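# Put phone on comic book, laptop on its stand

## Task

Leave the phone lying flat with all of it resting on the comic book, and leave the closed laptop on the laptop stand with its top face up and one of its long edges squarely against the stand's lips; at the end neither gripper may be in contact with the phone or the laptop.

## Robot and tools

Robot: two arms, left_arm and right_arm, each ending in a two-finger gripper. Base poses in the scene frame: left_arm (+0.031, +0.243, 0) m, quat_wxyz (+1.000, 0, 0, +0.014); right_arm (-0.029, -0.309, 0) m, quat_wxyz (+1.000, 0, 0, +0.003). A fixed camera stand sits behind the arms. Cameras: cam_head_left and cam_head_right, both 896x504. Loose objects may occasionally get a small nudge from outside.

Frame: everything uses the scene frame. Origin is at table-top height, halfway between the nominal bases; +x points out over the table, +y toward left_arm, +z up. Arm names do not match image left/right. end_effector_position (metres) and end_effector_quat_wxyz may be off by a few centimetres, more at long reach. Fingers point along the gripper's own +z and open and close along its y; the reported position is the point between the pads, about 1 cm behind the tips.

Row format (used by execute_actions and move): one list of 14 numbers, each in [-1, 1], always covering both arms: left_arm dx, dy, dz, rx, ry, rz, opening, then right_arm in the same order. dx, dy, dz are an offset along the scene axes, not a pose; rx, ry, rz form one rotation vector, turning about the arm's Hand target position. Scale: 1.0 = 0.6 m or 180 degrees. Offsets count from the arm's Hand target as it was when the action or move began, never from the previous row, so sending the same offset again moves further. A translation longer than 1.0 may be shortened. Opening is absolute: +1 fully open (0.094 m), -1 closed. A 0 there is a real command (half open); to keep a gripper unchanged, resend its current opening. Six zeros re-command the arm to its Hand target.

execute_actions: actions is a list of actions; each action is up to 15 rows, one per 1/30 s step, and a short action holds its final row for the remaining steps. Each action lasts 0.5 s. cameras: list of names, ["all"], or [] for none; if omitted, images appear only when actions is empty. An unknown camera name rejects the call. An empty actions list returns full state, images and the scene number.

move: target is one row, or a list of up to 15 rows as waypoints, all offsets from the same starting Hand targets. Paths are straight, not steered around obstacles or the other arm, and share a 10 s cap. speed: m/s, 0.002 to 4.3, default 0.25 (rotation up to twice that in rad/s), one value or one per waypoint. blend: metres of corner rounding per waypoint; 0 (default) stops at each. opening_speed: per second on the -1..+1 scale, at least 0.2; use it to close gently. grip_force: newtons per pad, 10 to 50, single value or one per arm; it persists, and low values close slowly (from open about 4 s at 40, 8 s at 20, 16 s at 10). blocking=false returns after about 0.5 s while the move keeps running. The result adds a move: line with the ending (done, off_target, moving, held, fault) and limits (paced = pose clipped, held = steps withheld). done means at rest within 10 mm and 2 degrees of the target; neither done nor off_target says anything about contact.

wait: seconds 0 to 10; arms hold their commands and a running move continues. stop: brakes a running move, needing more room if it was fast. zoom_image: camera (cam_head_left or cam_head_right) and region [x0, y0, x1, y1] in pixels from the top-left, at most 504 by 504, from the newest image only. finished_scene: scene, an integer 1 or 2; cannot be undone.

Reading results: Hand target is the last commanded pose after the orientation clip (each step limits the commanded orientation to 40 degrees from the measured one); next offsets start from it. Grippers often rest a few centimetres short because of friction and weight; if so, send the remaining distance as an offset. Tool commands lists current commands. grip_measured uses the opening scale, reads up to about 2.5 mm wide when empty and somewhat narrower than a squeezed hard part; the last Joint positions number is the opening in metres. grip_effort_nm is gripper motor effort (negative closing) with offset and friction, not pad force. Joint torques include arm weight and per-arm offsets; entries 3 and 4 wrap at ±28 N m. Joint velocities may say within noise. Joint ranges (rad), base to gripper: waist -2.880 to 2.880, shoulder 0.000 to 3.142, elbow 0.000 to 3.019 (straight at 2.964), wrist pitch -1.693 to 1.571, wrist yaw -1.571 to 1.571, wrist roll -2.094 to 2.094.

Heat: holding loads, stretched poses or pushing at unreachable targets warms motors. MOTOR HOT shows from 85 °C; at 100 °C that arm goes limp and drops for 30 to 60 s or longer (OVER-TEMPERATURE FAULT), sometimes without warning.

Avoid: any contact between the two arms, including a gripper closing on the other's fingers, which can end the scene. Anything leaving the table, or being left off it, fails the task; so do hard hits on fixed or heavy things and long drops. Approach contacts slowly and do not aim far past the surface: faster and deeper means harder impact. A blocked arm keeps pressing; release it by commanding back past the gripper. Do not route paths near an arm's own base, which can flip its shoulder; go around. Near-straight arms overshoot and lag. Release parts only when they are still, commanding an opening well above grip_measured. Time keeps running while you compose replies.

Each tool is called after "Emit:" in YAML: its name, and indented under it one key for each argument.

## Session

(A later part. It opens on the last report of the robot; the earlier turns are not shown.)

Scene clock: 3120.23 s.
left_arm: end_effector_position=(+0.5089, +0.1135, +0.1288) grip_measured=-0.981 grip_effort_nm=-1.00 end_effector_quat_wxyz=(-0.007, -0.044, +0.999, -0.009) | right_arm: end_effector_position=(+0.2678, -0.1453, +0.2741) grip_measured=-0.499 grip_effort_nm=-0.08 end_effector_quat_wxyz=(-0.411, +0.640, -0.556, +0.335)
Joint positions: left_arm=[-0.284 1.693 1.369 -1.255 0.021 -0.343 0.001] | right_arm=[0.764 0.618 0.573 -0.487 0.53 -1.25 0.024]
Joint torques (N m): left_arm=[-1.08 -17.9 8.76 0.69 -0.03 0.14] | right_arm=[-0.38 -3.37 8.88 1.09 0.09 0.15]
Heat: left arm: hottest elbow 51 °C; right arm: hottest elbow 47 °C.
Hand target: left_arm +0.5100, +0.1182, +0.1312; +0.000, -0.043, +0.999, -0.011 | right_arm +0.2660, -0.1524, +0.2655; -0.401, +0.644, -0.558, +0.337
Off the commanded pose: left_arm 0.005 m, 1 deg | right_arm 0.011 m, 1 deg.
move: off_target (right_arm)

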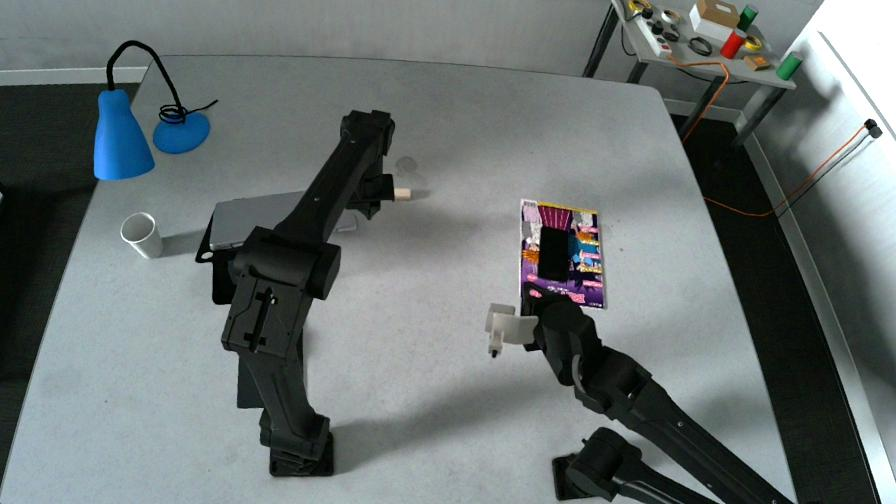

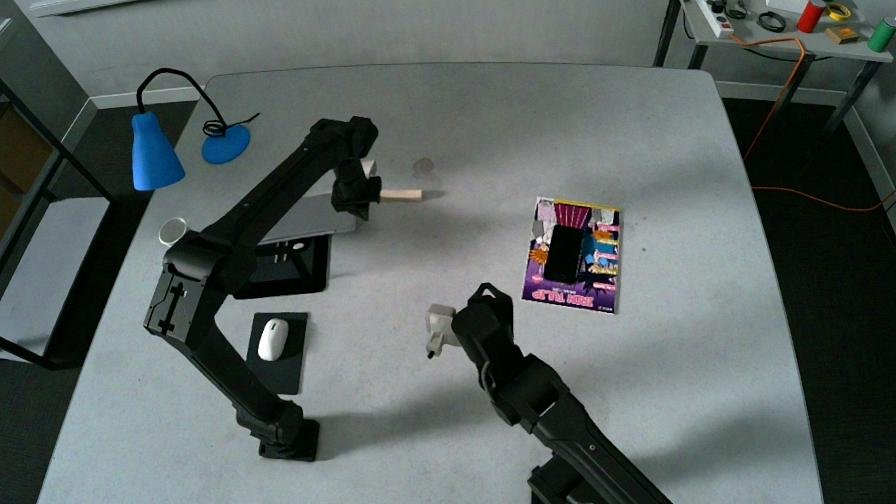

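Emit:
move:
  target:
    - [-0.045, 0, 0, 0, 0, 0, -1, 0, 0, 0, 0, 0, 0, -0.5]
    - [-0.045, 0.045, 0, 0, 0, 0, -1, 0, 0, 0, 0, 0, 0, -0.5]
  speed: 0.08
  blend: [0.008, 0]
  cameras: ["all"]

Emit:
zoom_image:
  camera: "cam_head_right"
  region: [280, 170, 400, 250]

Emit:
zoom_image:
  camera: "cam_head_left"
  region: [190, 180, 290, 280]

Scene clock: 3127.53 s.
left_arm: end_effector_position=(+0.4823, +0.1363, +0.1245) grip_measured=-0.981 grip_effort_nm=-0.99 end_effector_quat_wxyz=(-0.012, -0.040, +0.999, -0.011) | right_arm: end_effector_position=(+0.2678, -0.1453, +0.2741) grip_measured=-0.499 grip_effort_nm=-0.08 end_effector_quat_wxyz=(-0.411, +0.640, -0.556, +0.335)
Joint positions: left_arm=[-0.249 1.625 1.271 -1.235 0.028 -0.299 0.001] | right_arm=[0.764 0.618 0.573 -0.487 0.53 -1.25 0.024]
Joint torques (N m): left_arm=[0.44 -17.44 8.4 0.64 -0.32 0.07] | right_arm=[-0.38 -3.37 8.9 1.09 0.09 0.15]
Heat: left arm: hottest elbow 50 °C; right arm: hottest elbow 47 °C.
Hand target: left_arm +0.4831, +0.1450, +0.1315; +0.001, -0.043, +0.999, -0.011 | right_arm +0.2660, -0.1524, +0.2655; -0.401, +0.644, -0.558, +0.337
Off the commanded pose: left_arm 0.011 m, 2 deg | right_arm 0.011 m, 1 deg.
move: off_target (left_arm, right_arm)

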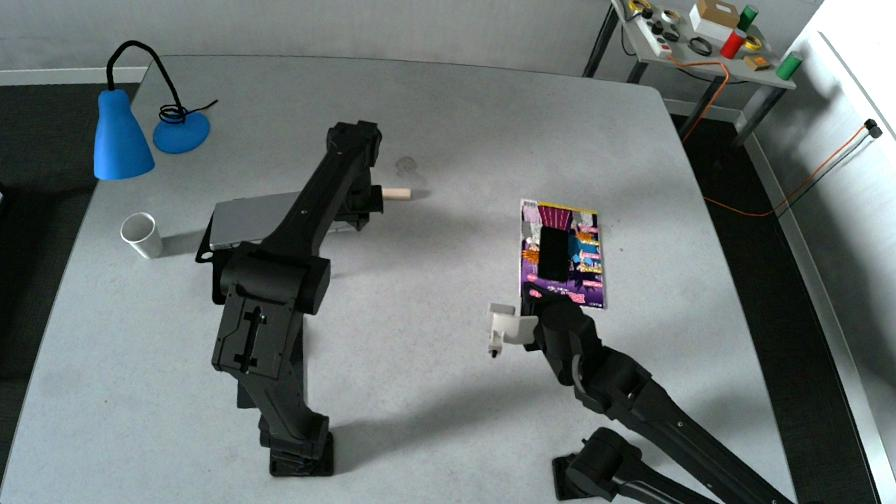

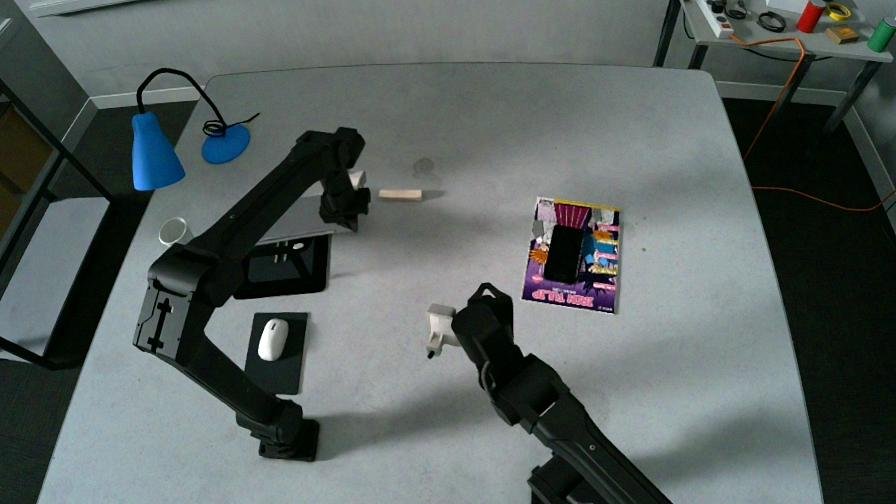

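Scaled by 4.200.

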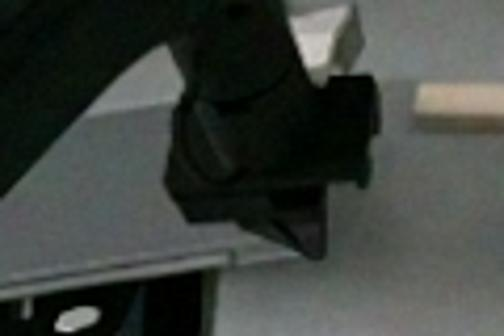

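Scaled by 5.040.

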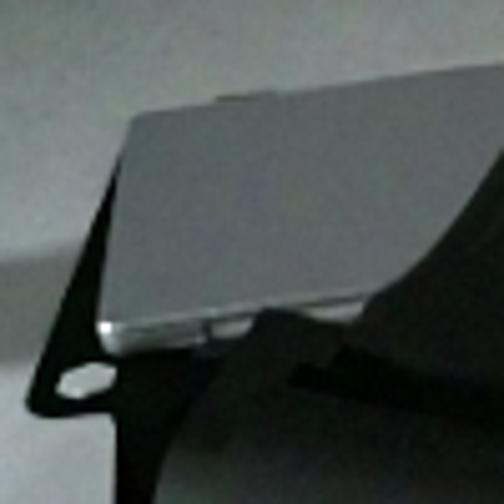

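Emit:
move:
  target: [0, 0.025, 0, 0, 0, 0, -1, 0, 0, 0, 0, 0, 0, -0.5]
  speed: 0.06
  cameras: ["all"]

Emit:
zoom_image:
  camera: "cam_head_left"
  region: [190, 180, 290, 280]

Emit:
zoom_image:
  camera: "cam_head_right"
  region: [280, 170, 400, 250]

Scene clock: 3131.93 s.
left_arm: end_effector_position=(+0.4803, +0.1388, +0.1253) grip_measured=-0.981 grip_effort_nm=-0.99 end_effector_quat_wxyz=(-0.012, -0.027, +0.999, -0.015) | right_arm: end_effector_position=(+0.2678, -0.1453, +0.2741) grip_measured=-0.499 grip_effort_nm=-0.08 end_effector_quat_wxyz=(-0.411, +0.640, -0.556, +0.335)
Joint positions: left_arm=[-0.242 1.617 1.263 -1.233 0.034 -0.266 0.001] | right_arm=[0.764 0.618 0.573 -0.487 0.53 -1.25 0.024]
Joint torques (N m): left_arm=[2.14 -17.32 8.31 0.75 -0.56 0.07] | right_arm=[-0.44 -3.37 8.9 1.09 0.09 0.14]
Heat: left arm: hottest elbow 49 °C; right arm: hottest elbow 47 °C.
Hand target: left_arm +0.4830, +0.1602, +0.1312; +0.000, -0.043, +0.999, -0.011 | right_arm +0.2660, -0.1524, +0.2655; -0.401, +0.644, -0.558, +0.337
Off the commanded pose: left_arm 0.022 m, 2 deg | right_arm 0.011 m, 1 deg.
move: off_target (left_arm, right_arm)

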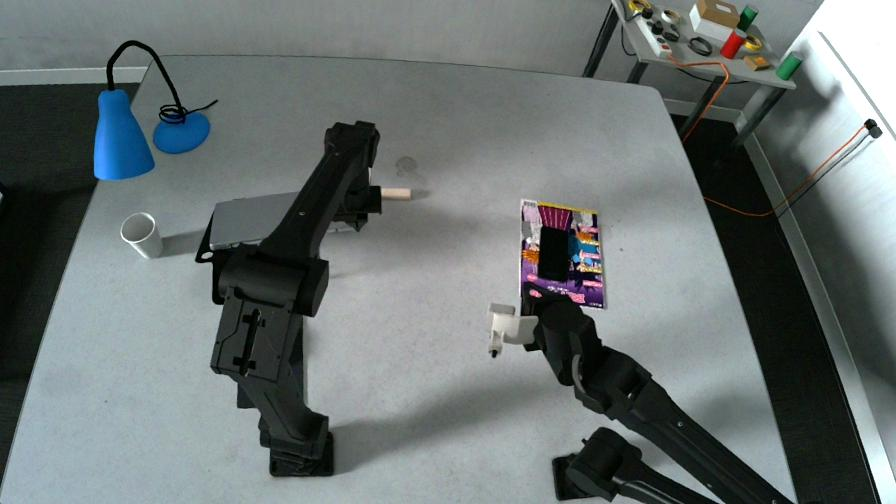

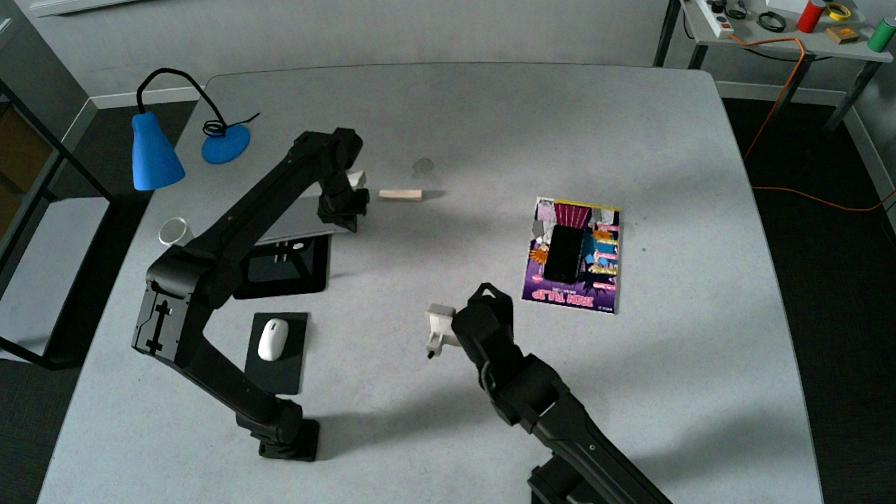

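Scaled by 5.040.

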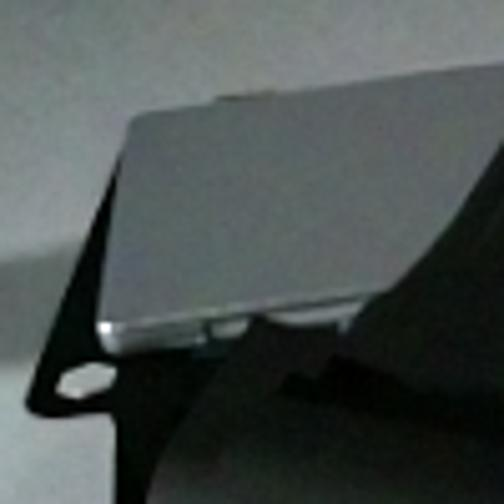

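Scaled by 4.200.

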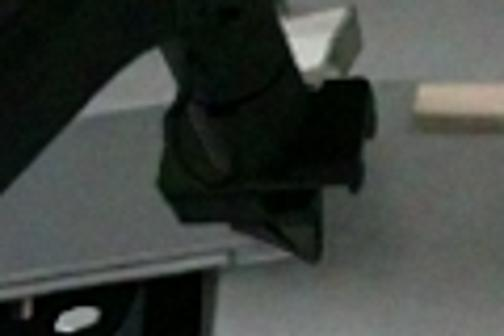

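Emit:
move:
  target: [0, 0.025, 0, 0, 0, 0, -1, 0, 0, 0, 0, 0, 0, -0.5]
  speed: 0.06
  cameras: ["all"]

Emit:
zoom_image:
  camera: "cam_head_left"
  region: [190, 180, 290, 280]

Emit:
zoom_image:
  camera: "cam_head_right"
  region: [280, 170, 400, 250]

Scene clock: 3136.77 s.
left_arm: end_effector_position=(+0.4759, +0.1551, +0.1283) grip_measured=-0.981 grip_effort_nm=-0.99 end_effector_quat_wxyz=(-0.014, -0.029, +0.999, -0.018) | right_arm: end_effector_position=(+0.2678, -0.1453, +0.2741) grip_measured=-0.499 grip_effort_nm=-0.08 end_effector_quat_wxyz=(-0.411, +0.640, -0.556, +0.335)
Joint positions: left_arm=[-0.206 1.597 1.247 -1.239 0.041 -0.235 0.001] | right_arm=[0.764 0.618 0.573 -0.487 0.53 -1.25 0.024]
Joint torques (N m): left_arm=[1.55 -16.38 9.24 0.95 -0.79 0.06] | right_arm=[-0.32 -3.37 8.9 1.1 0.1 0.15]
Heat: left arm: hottest elbow 48 °C; right arm: hottest elbow 47 °C.
Hand target: left_arm +0.4831, +0.1751, +0.1313; +0.001, -0.043, +0.999, -0.011 | right_arm +0.2660, -0.1524, +0.2655; -0.401, +0.644, -0.558, +0.337
Off the commanded pose: left_arm 0.022 m, 2 deg | right_arm 0.011 m, 1 deg.
move: off_target (left_arm, right_arm)

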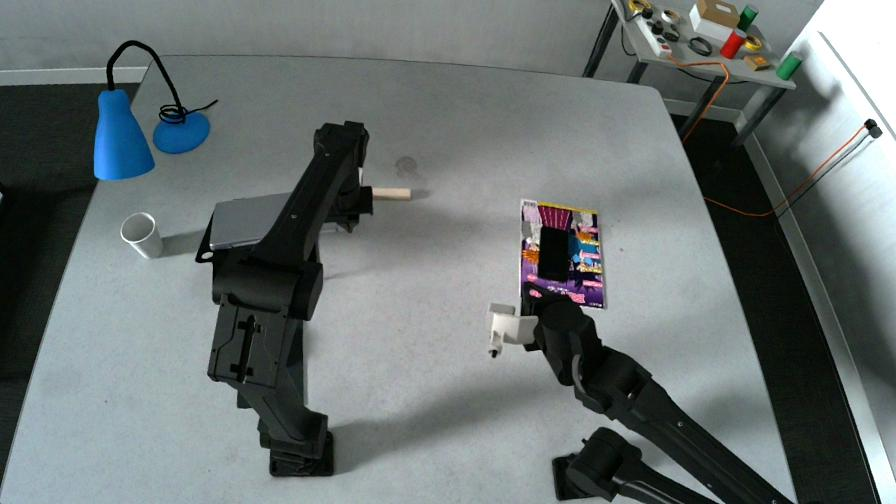

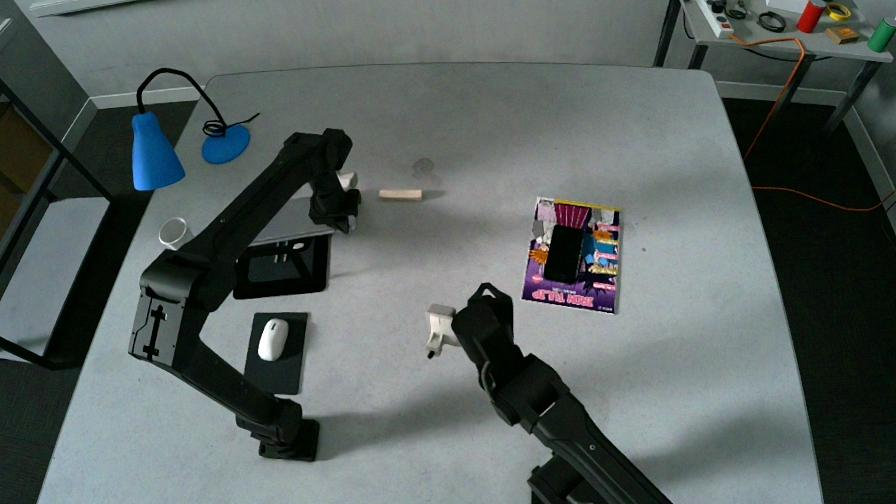

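Scaled by 5.040.

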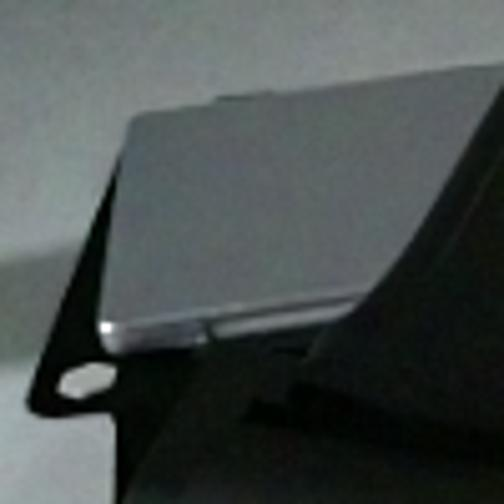

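Scaled by 4.200.

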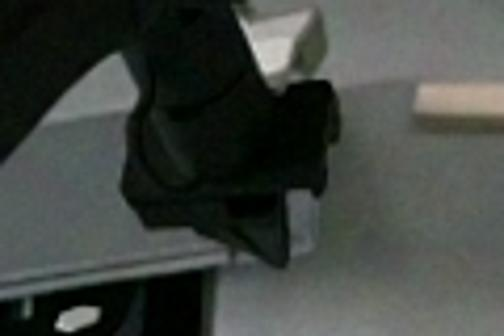

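Emit:
move:
  target:
    - [0, -0.1, 0, 0, 0, 0, -1, 0, 0, 0, 0, 0, 0, -0.5]
    - [0.045, -0.1, -0.01, 0, 0, 0, -1, 0, 0, 0, 0, 0, 0, -0.5]
    - [0.045, -0.03, -0.01, 0, 0, 0, -1, 0, 0, 0, 0, 0, 0, -0.5]
  speed: [0.1, 0.1, 0.08]
  blend: [0.006, 0.006, 0]
  cameras: ["all"]

Emit:
zoom_image:
  camera: "cam_head_left"
  region: [190, 180, 290, 280]

Emit:
zoom_image:
  camera: "cam_head_right"
  region: [280, 170, 400, 250]

Scene clock: 3144.23 s.
left_arm: end_effector_position=(+0.4799, +0.1320, +0.1031) grip_measured=-0.981 grip_effort_nm=-0.99 end_effector_quat_wxyz=(-0.038, -0.018, +0.999, -0.011) | right_arm: end_effector_position=(+0.2678, -0.1453, +0.2741) grip_measured=-0.499 grip_effort_nm=-0.08 end_effector_quat_wxyz=(-0.411, +0.640, -0.556, +0.335)
Joint positions: left_arm=[-0.254 1.673 1.27 -1.236 0.039 -0.26 0.001] | right_arm=[0.764 0.618 0.573 -0.487 0.53 -1.25 0.024]
Joint torques (N m): left_arm=[2.96 -17.26 13.71 0.66 -0.82 0.03] | right_arm=[-0.32 -3.43 8.87 1.09 0.09 0.15]
Heat: left arm: hottest elbow 48 °C; right arm: hottest elbow 47 °C.
Hand target: left_arm +0.5100, +0.1571, +0.1253; +0.000, -0.043, +0.999, -0.011 | right_arm +0.2660, -0.1524, +0.2655; -0.401, +0.644, -0.558, +0.337
Off the commanded pose: left_arm 0.045 m, 5 deg | right_arm 0.011 m, 1 deg.
move: off_target (left_arm, right_arm)

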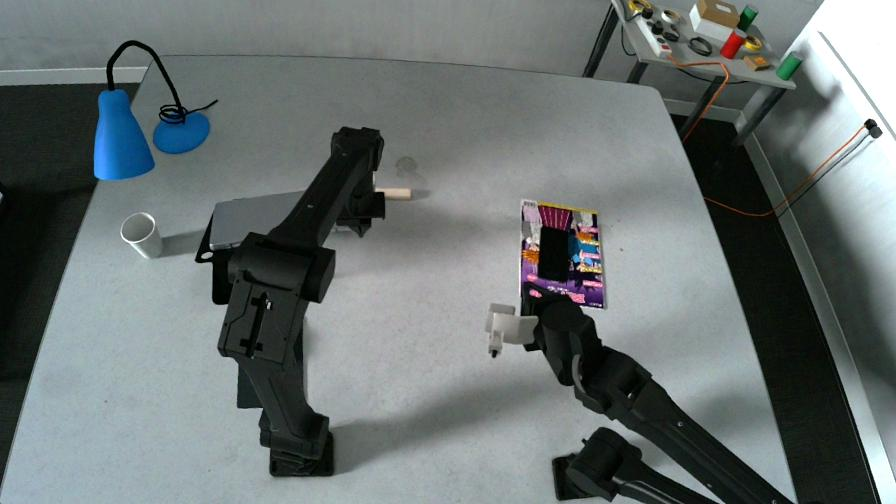

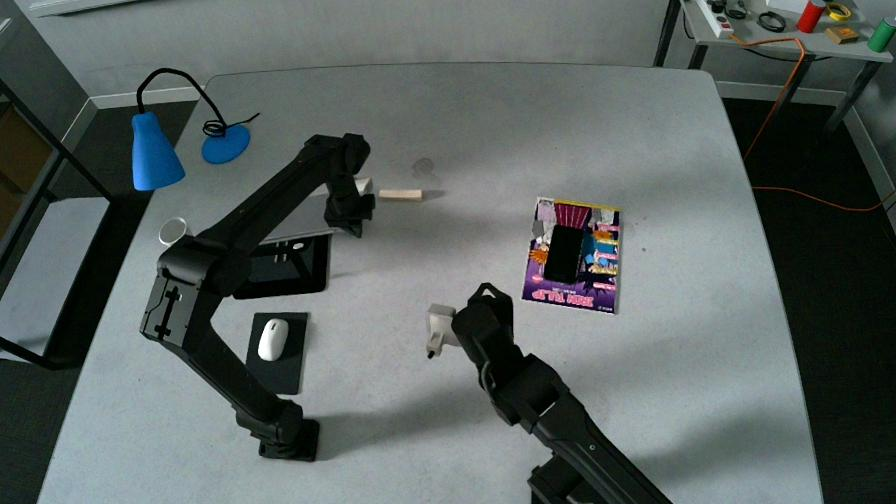

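Scaled by 5.040.

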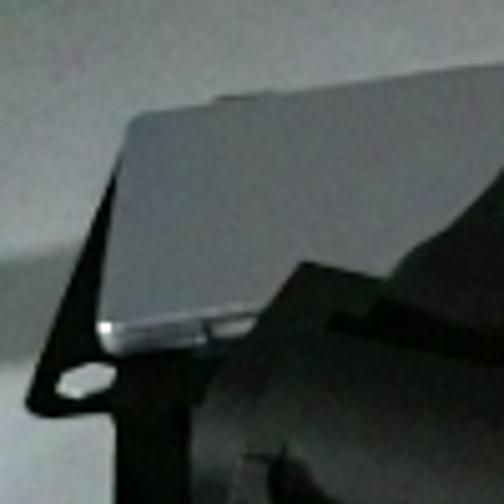

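Scaled by 4.200.

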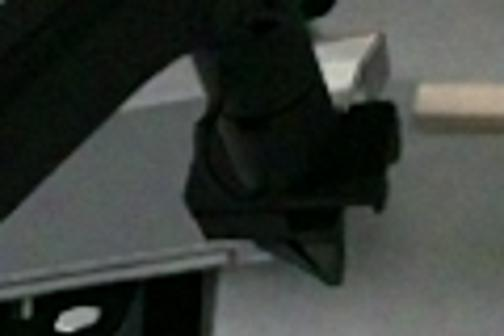

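Emit:
move:
  target:
    - [0, -0.075, 0.0, 0, 0, 0, -1, 0, 0, 0, 0, 0, 0, -0.5]
    - [0.045, -0.075, 0.01, 0, 0, 0, -1, 0, 0, 0, 0, 0, 0, -0.5]
  speed: [0.1, 0.1]
  blend: [0.006, 0]
  cameras: []

Scene clock: 3149.03 s.
left_arm: end_effector_position=(+0.5147, +0.1213, +0.1123) grip_measured=-0.981 grip_effort_nm=-0.99 end_effector_quat_wxyz=(-0.023, -0.042, +0.999, -0.006) | right_arm: end_effector_position=(+0.2678, -0.1453, +0.2741) grip_measured=-0.499 grip_effort_nm=-0.08 end_effector_quat_wxyz=(-0.411, +0.640, -0.556, +0.335)
Joint positions: left_arm=[-0.265 1.735 1.38 -1.255 0.024 -0.321 0.001] | right_arm=[0.764 0.618 0.573 -0.487 0.53 -1.25 0.024]
Joint torques (N m): left_arm=[-2.08 -16.85 15.87 -0.13 -0.06 -0.05] | right_arm=[-0.38 -3.25 8.9 1.09 0.1 0.14]
Heat: left arm: hottest elbow 48 °C; right arm: hottest elbow 47 °C.
Hand target: left_arm +0.5371, +0.1120, +0.1314; +0.001, -0.043, +0.999, -0.011 | right_arm +0.2660, -0.1524, +0.2655; -0.401, +0.644, -0.558, +0.337
Off the commanded pose: left_arm 0.031 m, 3 deg | right_arm 0.011 m, 1 deg.
move: off_target (left_arm, right_arm)
No camera images: "cameras" was empty.

Emit:
move:
  target: [-0.02, 0.055, -0.013, 0, 0, 0, -1, 0, 0, 0, 0, 0, 0, -0.5]
  speed: 0.07
  cameras: ["all"]

Emit:
zoom_image:
  camera: "cam_head_left"
  region: [190, 180, 290, 280]

Emit:
zoom_image:
  camera: "cam_head_right"
  region: [280, 170, 400, 250]

Scene clock: 3153.33 s.
left_arm: end_effector_position=(+0.5223, +0.1403, +0.1122) grip_measured=-0.981 grip_effort_nm=-0.99 end_effector_quat_wxyz=(-0.016, -0.043, +0.999, -0.008) | right_arm: end_effector_position=(+0.2678, -0.1453, +0.2741) grip_measured=-0.499 grip_effort_nm=-0.08 end_effector_quat_wxyz=(-0.411, +0.640, -0.556, +0.335)
Joint positions: left_arm=[-0.225 1.735 1.38 -1.242 0.022 -0.283 0.001] | right_arm=[0.764 0.618 0.573 -0.487 0.53 -1.25 0.024]
Joint torques (N m): left_arm=[-0.73 -19.66 9.11 0.77 -0.11 0.12] | right_arm=[-0.32 -3.31 8.88 1.1 0.09 0.14]
Heat: left arm: hottest elbow 48 °C; right arm: hottest elbow 47 °C.
Hand target: left_arm +0.5251, +0.1451, +0.1236; +0.001, -0.043, +0.999, -0.011 | right_arm +0.2660, -0.1524, +0.2655; -0.401, +0.644, -0.558, +0.337
Off the commanded pose: left_arm 0.013 m, 2 deg | right_arm 0.011 m, 1 deg.
move: off_target (left_arm, right_arm)

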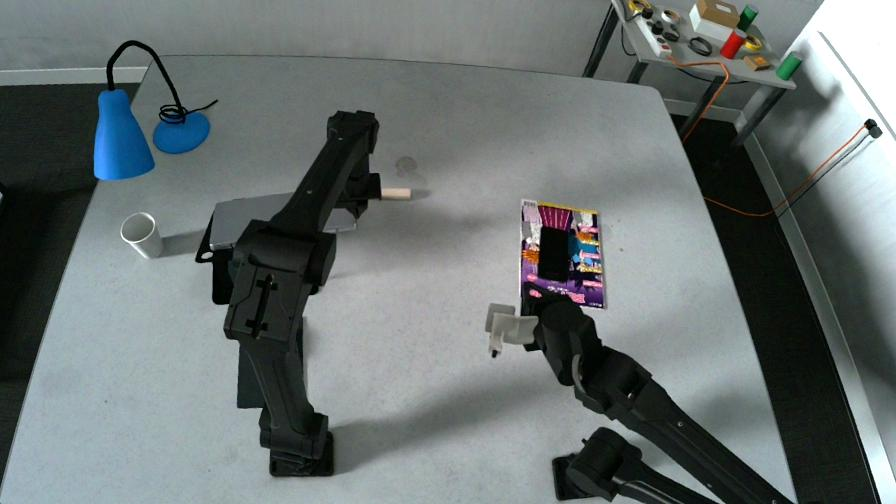

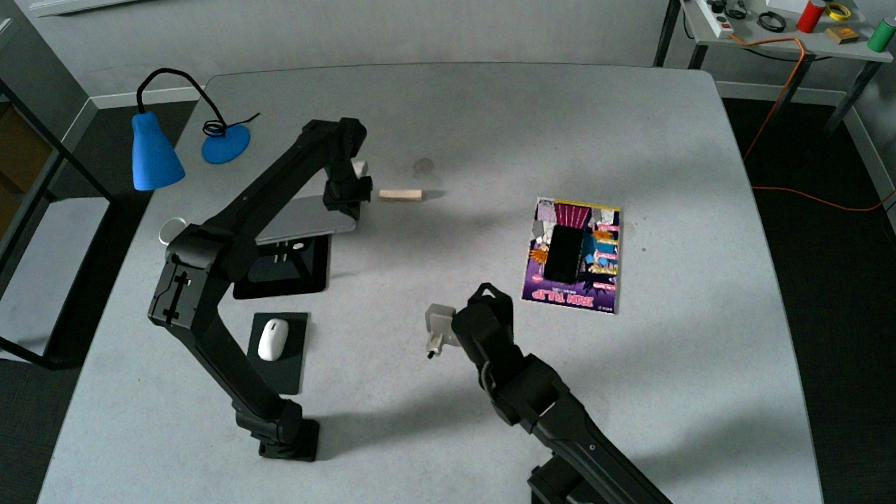

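Scaled by 5.040.

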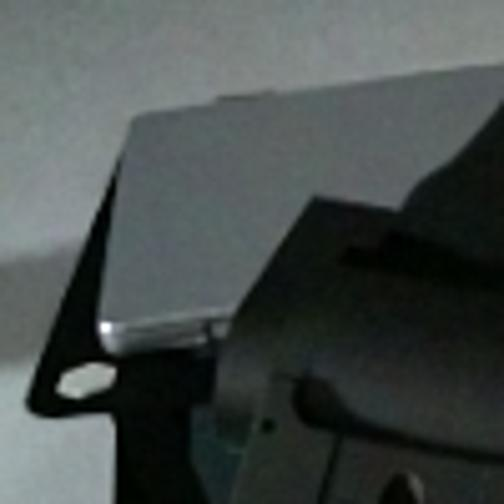

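Scaled by 4.200.

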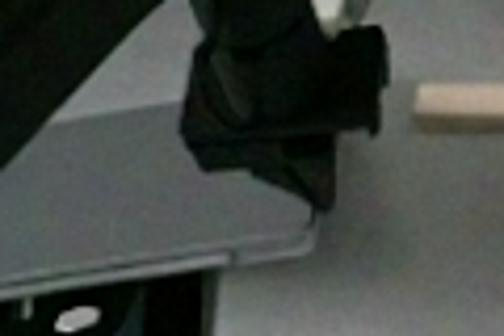

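Emit:
move:
  target:
    - [-0.03, -0.015, 0, 0, 0, 0, -1, 0, 0, 0, 0, 0, 0, -0.5]
    - [-0.03, 0.03, 0, 0, 0, 0, -1, 0, 0, 0, 0, 0, 0, -0.5]
  speed: [0.08, 0.06]
  blend: [0, 0]
  cameras: ["all"]

Emit:
zoom_image:
  camera: "cam_head_left"
  region: [190, 180, 290, 280]

Emit:
zoom_image:
  camera: "cam_head_right"
  region: [280, 170, 400, 250]

Scene clock: 3161.13 s.
left_arm: end_effector_position=(+0.5114, +0.1401, +0.1171) grip_measured=-0.981 grip_effort_nm=-0.99 end_effector_quat_wxyz=(-0.003, -0.030, +0.999, -0.017) | right_arm: end_effector_position=(+0.2678, -0.1453, +0.2741) grip_measured=-0.499 grip_effort_nm=-0.08 end_effector_quat_wxyz=(-0.411, +0.640, -0.556, +0.335)
Joint positions: left_arm=[-0.226 1.687 1.329 -1.21 0.034 -0.258 0.001] | right_arm=[0.764 0.618 0.573 -0.487 0.53 -1.25 0.024]
Joint torques (N m): left_arm=[1.55 -19.49 7.8 0.03 -0.43 0.15] | right_arm=[-0.38 -3.37 8.88 1.09 0.09 0.15]
Motor temperatures (°C): left_arm=[22 29 47 24 28 23 31] | right_arm=[26 35 47 25 24 23 25]
Heat: left arm: hottest elbow 47 °C; right arm: hottest elbow 47 °C.
Hand target: left_arm +0.5070, +0.1632, +0.1236; +0.001, -0.043, +0.999, -0.011 | right_arm +0.2660, -0.1524, +0.2655; -0.401, +0.644, -0.558, +0.337
Off the commanded pose: left_arm 0.024 m, 2 deg | right_arm 0.011 m, 1 deg.
move: off_target (left_arm, right_arm)

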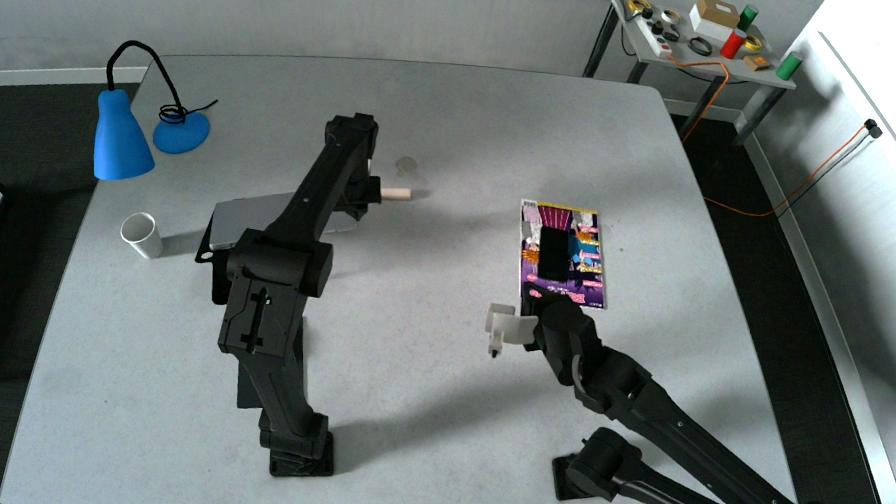

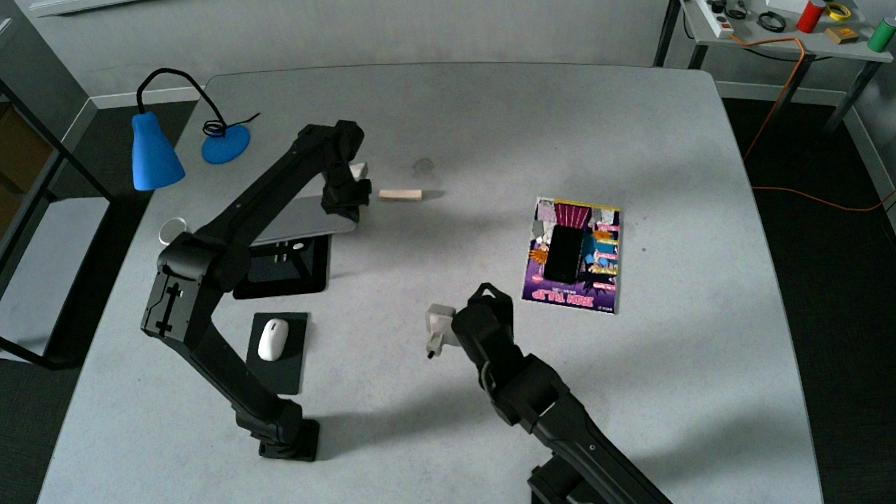

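Scaled by 5.040.

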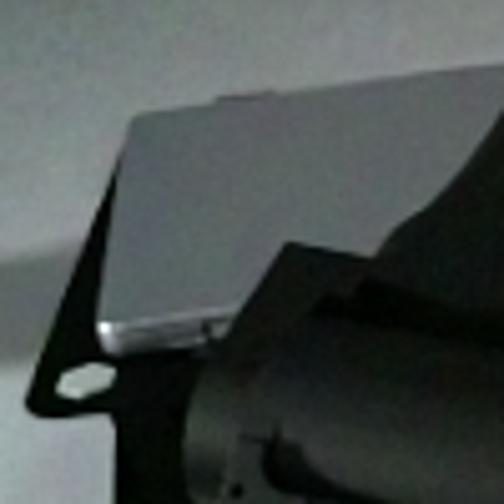

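Scaled by 4.200.

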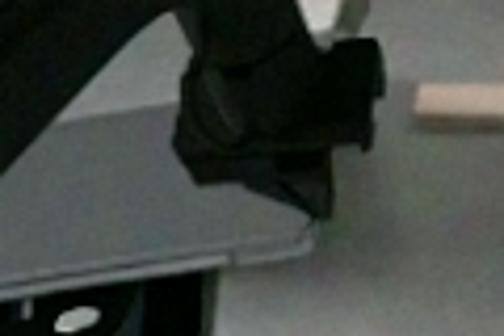

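Emit:
move:
  target: [0, 0.025, 0, 0, 0, 0, -1, 0, 0, 0, 0, 0, 0, -0.5]
  speed: 0.06
  cameras: ["all"]

Emit:
zoom_image:
  camera: "cam_head_left"
  region: [190, 180, 290, 280]

Emit:
zoom_image:
  camera: "cam_head_right"
  region: [280, 170, 400, 250]

Scene clock: 3164.50 s.
left_arm: end_effector_position=(+0.5112, +0.1413, +0.1176) grip_measured=-0.981 grip_effort_nm=-0.99 end_effector_quat_wxyz=(-0.001, -0.021, +0.999, -0.024) | right_arm: end_effector_position=(+0.2678, -0.1453, +0.2741) grip_measured=-0.499 grip_effort_nm=-0.08 end_effector_quat_wxyz=(-0.411, +0.640, -0.556, +0.335)
Joint positions: left_arm=[-0.219 1.682 1.324 -1.205 0.047 -0.232 0.001] | right_arm=[0.764 0.618 0.573 -0.487 0.53 -1.25 0.024]
Joint torques (N m): left_arm=[3.08 -18.32 7.42 0.18 -1.01 0.14] | right_arm=[-0.44 -3.49 8.9 1.07 0.09 0.15]
Heat: left arm: hottest elbow 47 °C; right arm: hottest elbow 47 °C.
Hand target: left_arm +0.5071, +0.1781, +0.1235; +0.000, -0.043, +0.999, -0.011 | right_arm +0.2660, -0.1524, +0.2655; -0.401, +0.644, -0.558, +0.337
Off the commanded pose: left_arm 0.038 m, 3 deg | right_arm 0.011 m, 1 deg.
move: off_target (left_arm, right_arm)

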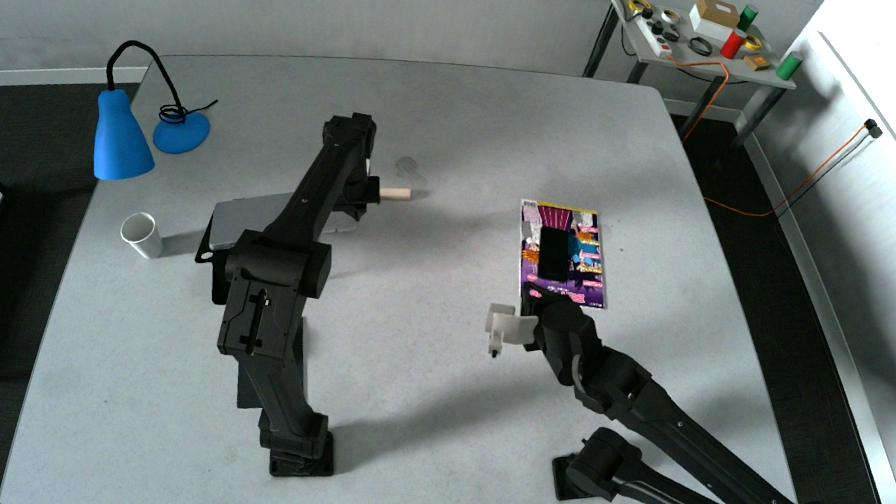

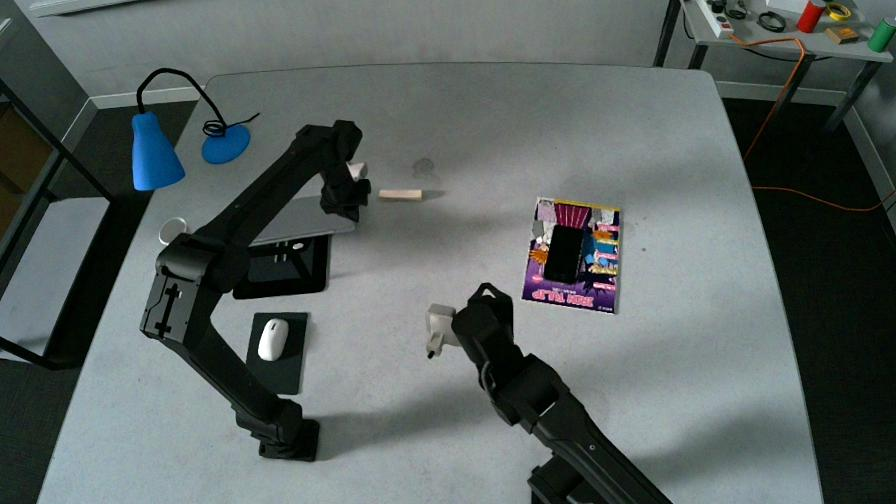

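Scaled by 5.040.

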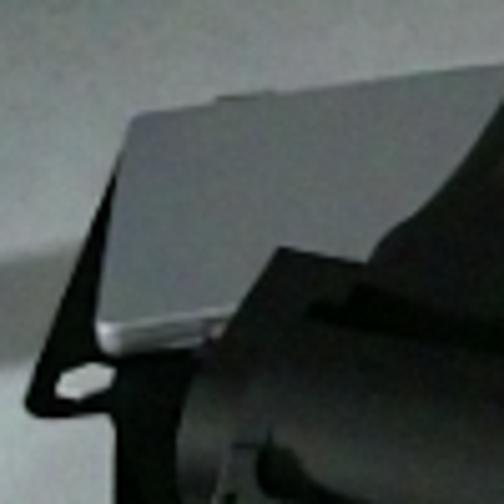

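Scaled by 4.200.

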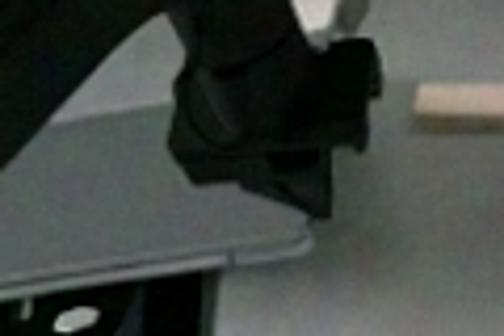

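Emit:
move:
  target: [0, 0.02, 0, 0, 0, 0, -1, 0, 0, 0, 0, 0, 0, -0.5]
  speed: 0.06
  cameras: ["all"]

Emit:
zoom_image:
  camera: "cam_head_left"
  region: [190, 180, 290, 280]

Emit:
zoom_image:
  camera: "cam_head_right"
  region: [280, 170, 400, 250]

Scene clock: 3168.33 s.
left_arm: end_effector_position=(+0.5113, +0.1537, +0.1208) grip_measured=-0.981 grip_effort_nm=-0.99 end_effector_quat_wxyz=(+0.002, -0.020, +0.999, -0.026) | right_arm: end_effector_position=(+0.2678, -0.1453, +0.2741) grip_measured=-0.499 grip_effort_nm=-0.08 end_effector_quat_wxyz=(-0.411, +0.640, -0.556, +0.335)
Joint positions: left_arm=[-0.193 1.67 1.318 -1.205 0.05 -0.206 0.001] | right_arm=[0.764 0.618 0.573 -0.487 0.53 -1.25 0.024]
Joint torques (N m): left_arm=[2.78 -18.37 7.62 -0.1 -1.14 0.13] | right_arm=[-0.38 -3.43 8.88 1.06 0.09 0.15]
Heat: left arm: hottest elbow 47 °C; right arm: hottest elbow 47 °C.
Hand target: left_arm +0.5071, +0.1901, +0.1235; +0.000, -0.043, +0.999, -0.011 | right_arm +0.2660, -0.1524, +0.2655; -0.401, +0.644, -0.558, +0.337
Off the commanded pose: left_arm 0.037 m, 3 deg | right_arm 0.011 m, 1 deg.
move: off_target (left_arm, right_arm)

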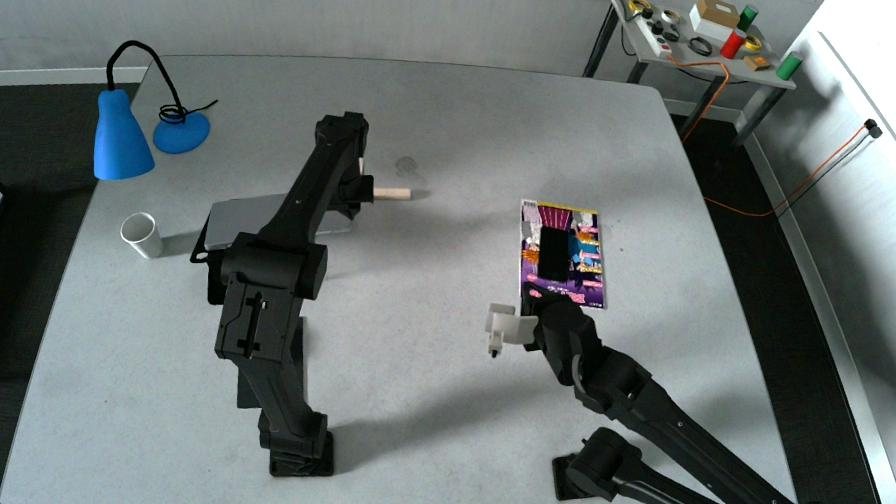

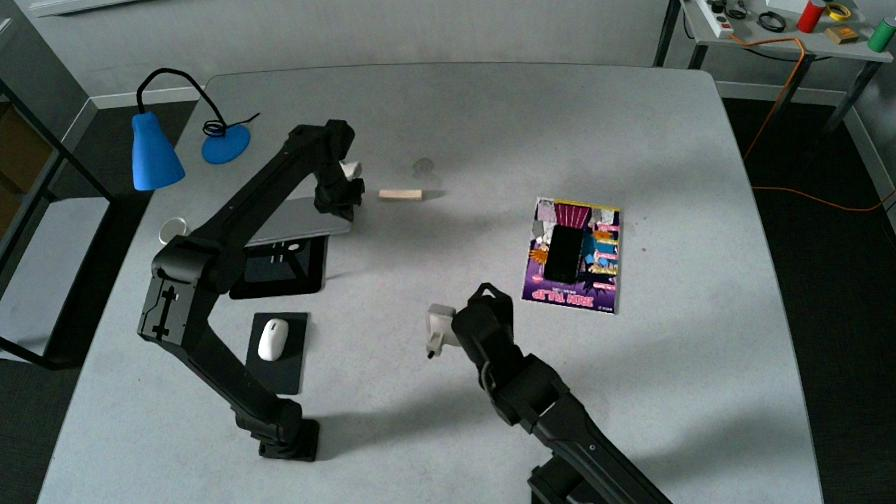

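Scaled by 5.040.

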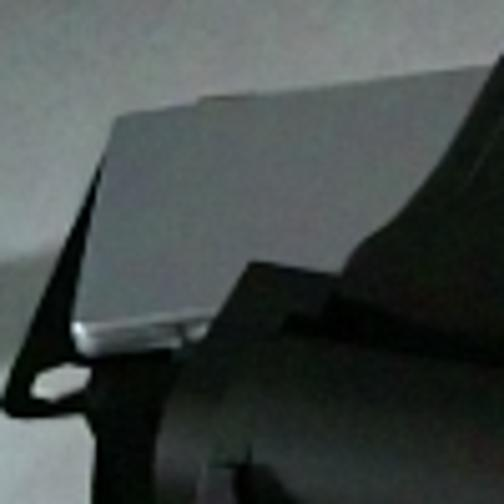

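Scaled by 4.200.

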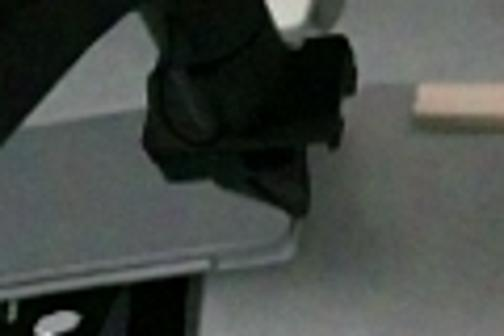

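Emit:
move:
  target:
    - [0, -0.08, 0, 0, 0, 0, -1, 0, -0.15, 0, 0, 0, 0, -0.5]
    - [0, -0.18, 0.02, 0, 0, 0, -1, 0, -0.15, 0, 0, 0, 0, -0.5]
    - [-0.02, -0.2, 0.2, 0, 0, 0, -1, 0, -0.15, 0, 0, 0, 0, -0.5]
    - [-0.362, -0.317, 0.21, 0, -0.12, 0, -1, 0, -0.15, 0, 0, 0, 0, -0.5]
  speed: [0.08, 0.12, 0.2, 0.25]
  blend: [0.01, 0.015, 0.03, 0]
  cameras: ["all"]

Emit:
zoom_image:
  camera: "cam_head_left"
  region: [190, 170, 370, 290]

Emit:
zoom_image:
  camera: "cam_head_right"
  region: [200, 170, 380, 290]

Scene clock: 3255.37 s.
left_arm: end_effector_position=(+0.2928, +0.0035, +0.2509) grip_measured=-0.981 grip_effort_nm=-0.99 end_effector_quat_wxyz=(+0.184, -0.041, +0.982, -0.014) | right_arm: end_effector_position=(+0.2696, -0.2373, +0.2744) grip_measured=-0.499 grip_effort_nm=-0.08 end_effector_quat_wxyz=(-0.409, +0.642, -0.554, +0.337)
Joint positions: left_arm=[-0.9 1.096 1.06 -1.28 -0.273 -0.919 0.001] | right_arm=[0.305 0.423 0.516 -0.55 0.127 -1.485 0.024]
Joint torques (N m): left_arm=[-2.55 -8.94 9.83 1.01 -0.33 -0.11] | right_arm=[-0.38 -1.32 8.95 1.16 -0.04 0.14]
Heat: left arm: hottest elbow 43 °C; right arm: hottest elbow 47 °C.
Hand target: left_arm +0.2899, -0.0001, +0.2496; +0.188, -0.040, +0.981, -0.019 | right_arm +0.2660, -0.2423, +0.2653; -0.401, +0.644, -0.558, +0.337
Off the commanded pose: left_arm 0.005 m, 1 deg | right_arm 0.011 m, 1 deg.
move: off_target (right_arm)

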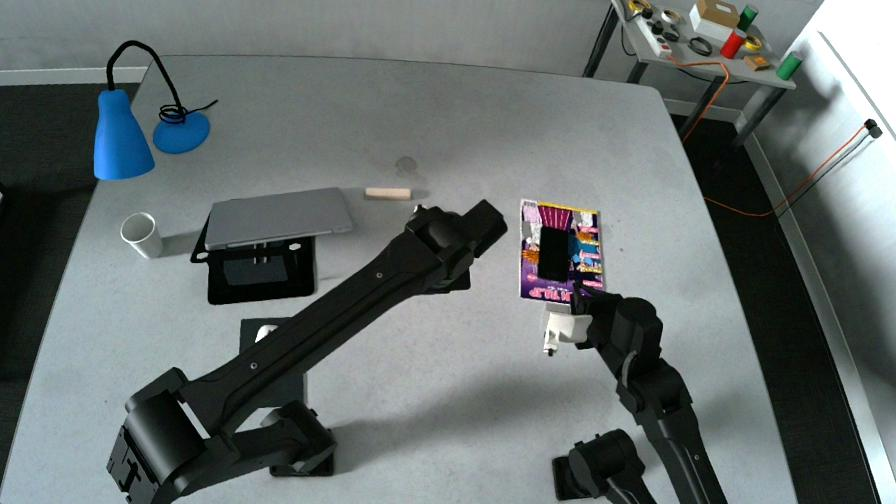

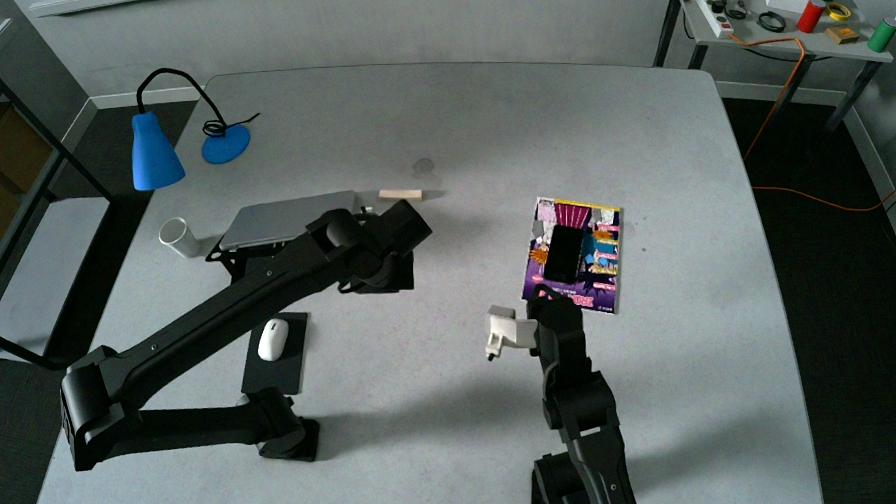

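Scaled by 2.800.

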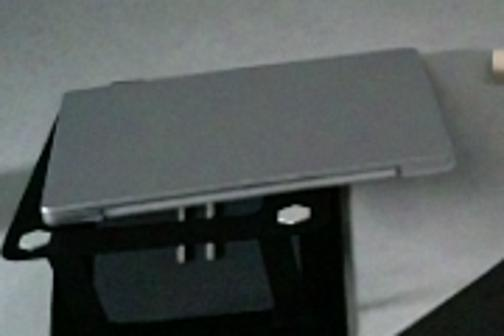

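Scaled by 2.800.

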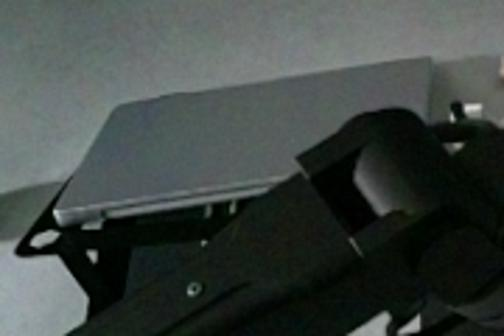

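Emit:
execute_actions:
  actions: []

Scene clock: 3264.60 s.
left_arm: end_effector_position=(+0.2928, +0.0035, +0.2509) grip_measured=-0.981 grip_effort_nm=-0.99 end_effector_quat_wxyz=(+0.184, -0.041, +0.982, -0.014) | right_arm: end_effector_position=(+0.2696, -0.2373, +0.2744) grip_measured=-0.499 grip_effort_nm=-0.08 end_effector_quat_wxyz=(-0.409, +0.642, -0.554, +0.337)
Joint positions: left_arm=[-0.9 1.096 1.06 -1.28 -0.273 -0.92 0.001] | right_arm=[0.305 0.423 0.516 -0.55 0.127 -1.485 0.024]
Joint velocities: within noise
Joint torques (N m): left_arm=[-2.9 -8.12 9.95 1.13 -0.42 -0.09] | right_arm=[-0.38 -1.38 8.95 1.18 -0.05 0.14]
Motor temperatures (°C): left_arm=[23 29 43 24 29 23 31] | right_arm=[26 34 47 25 24 23 25]
Heat: left arm: hottest elbow 43 °C; right arm: hottest elbow 47 °C.
Hand target: left_arm +0.2899, -0.0001, +0.2496; +0.188, -0.040, +0.981, -0.019 | right_arm +0.2660, -0.2423, +0.2653; -0.401, +0.644, -0.558, +0.337
Tool commands: left_gripper/opening=-1.0 right_gripper/opening=-0.5
Off the commanded pose: left_arm 0.005 m, 1 deg | right_arm 0.011 m, 1 deg.

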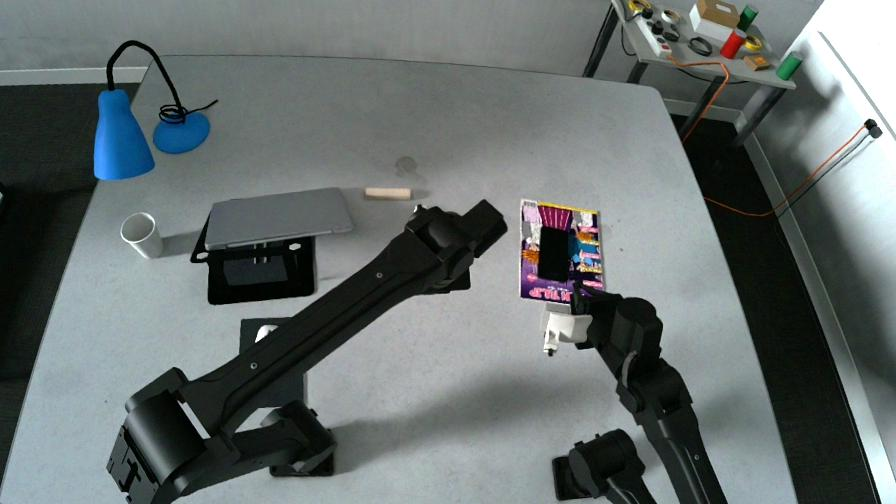

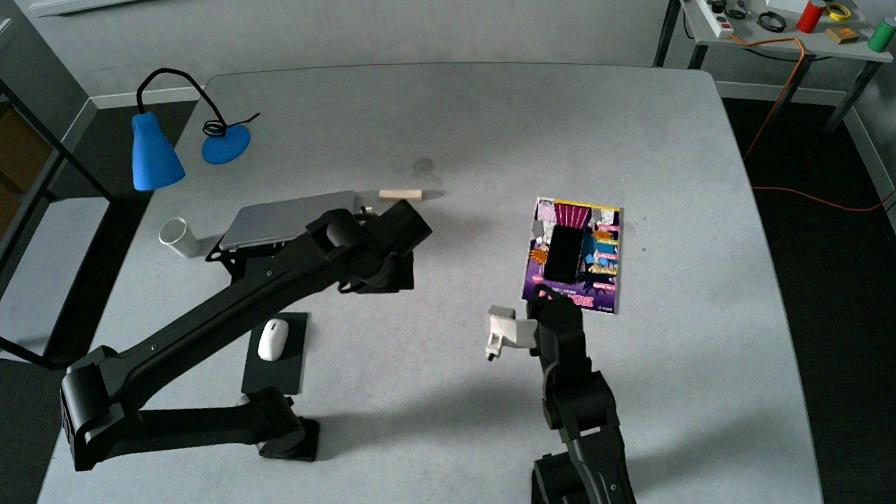

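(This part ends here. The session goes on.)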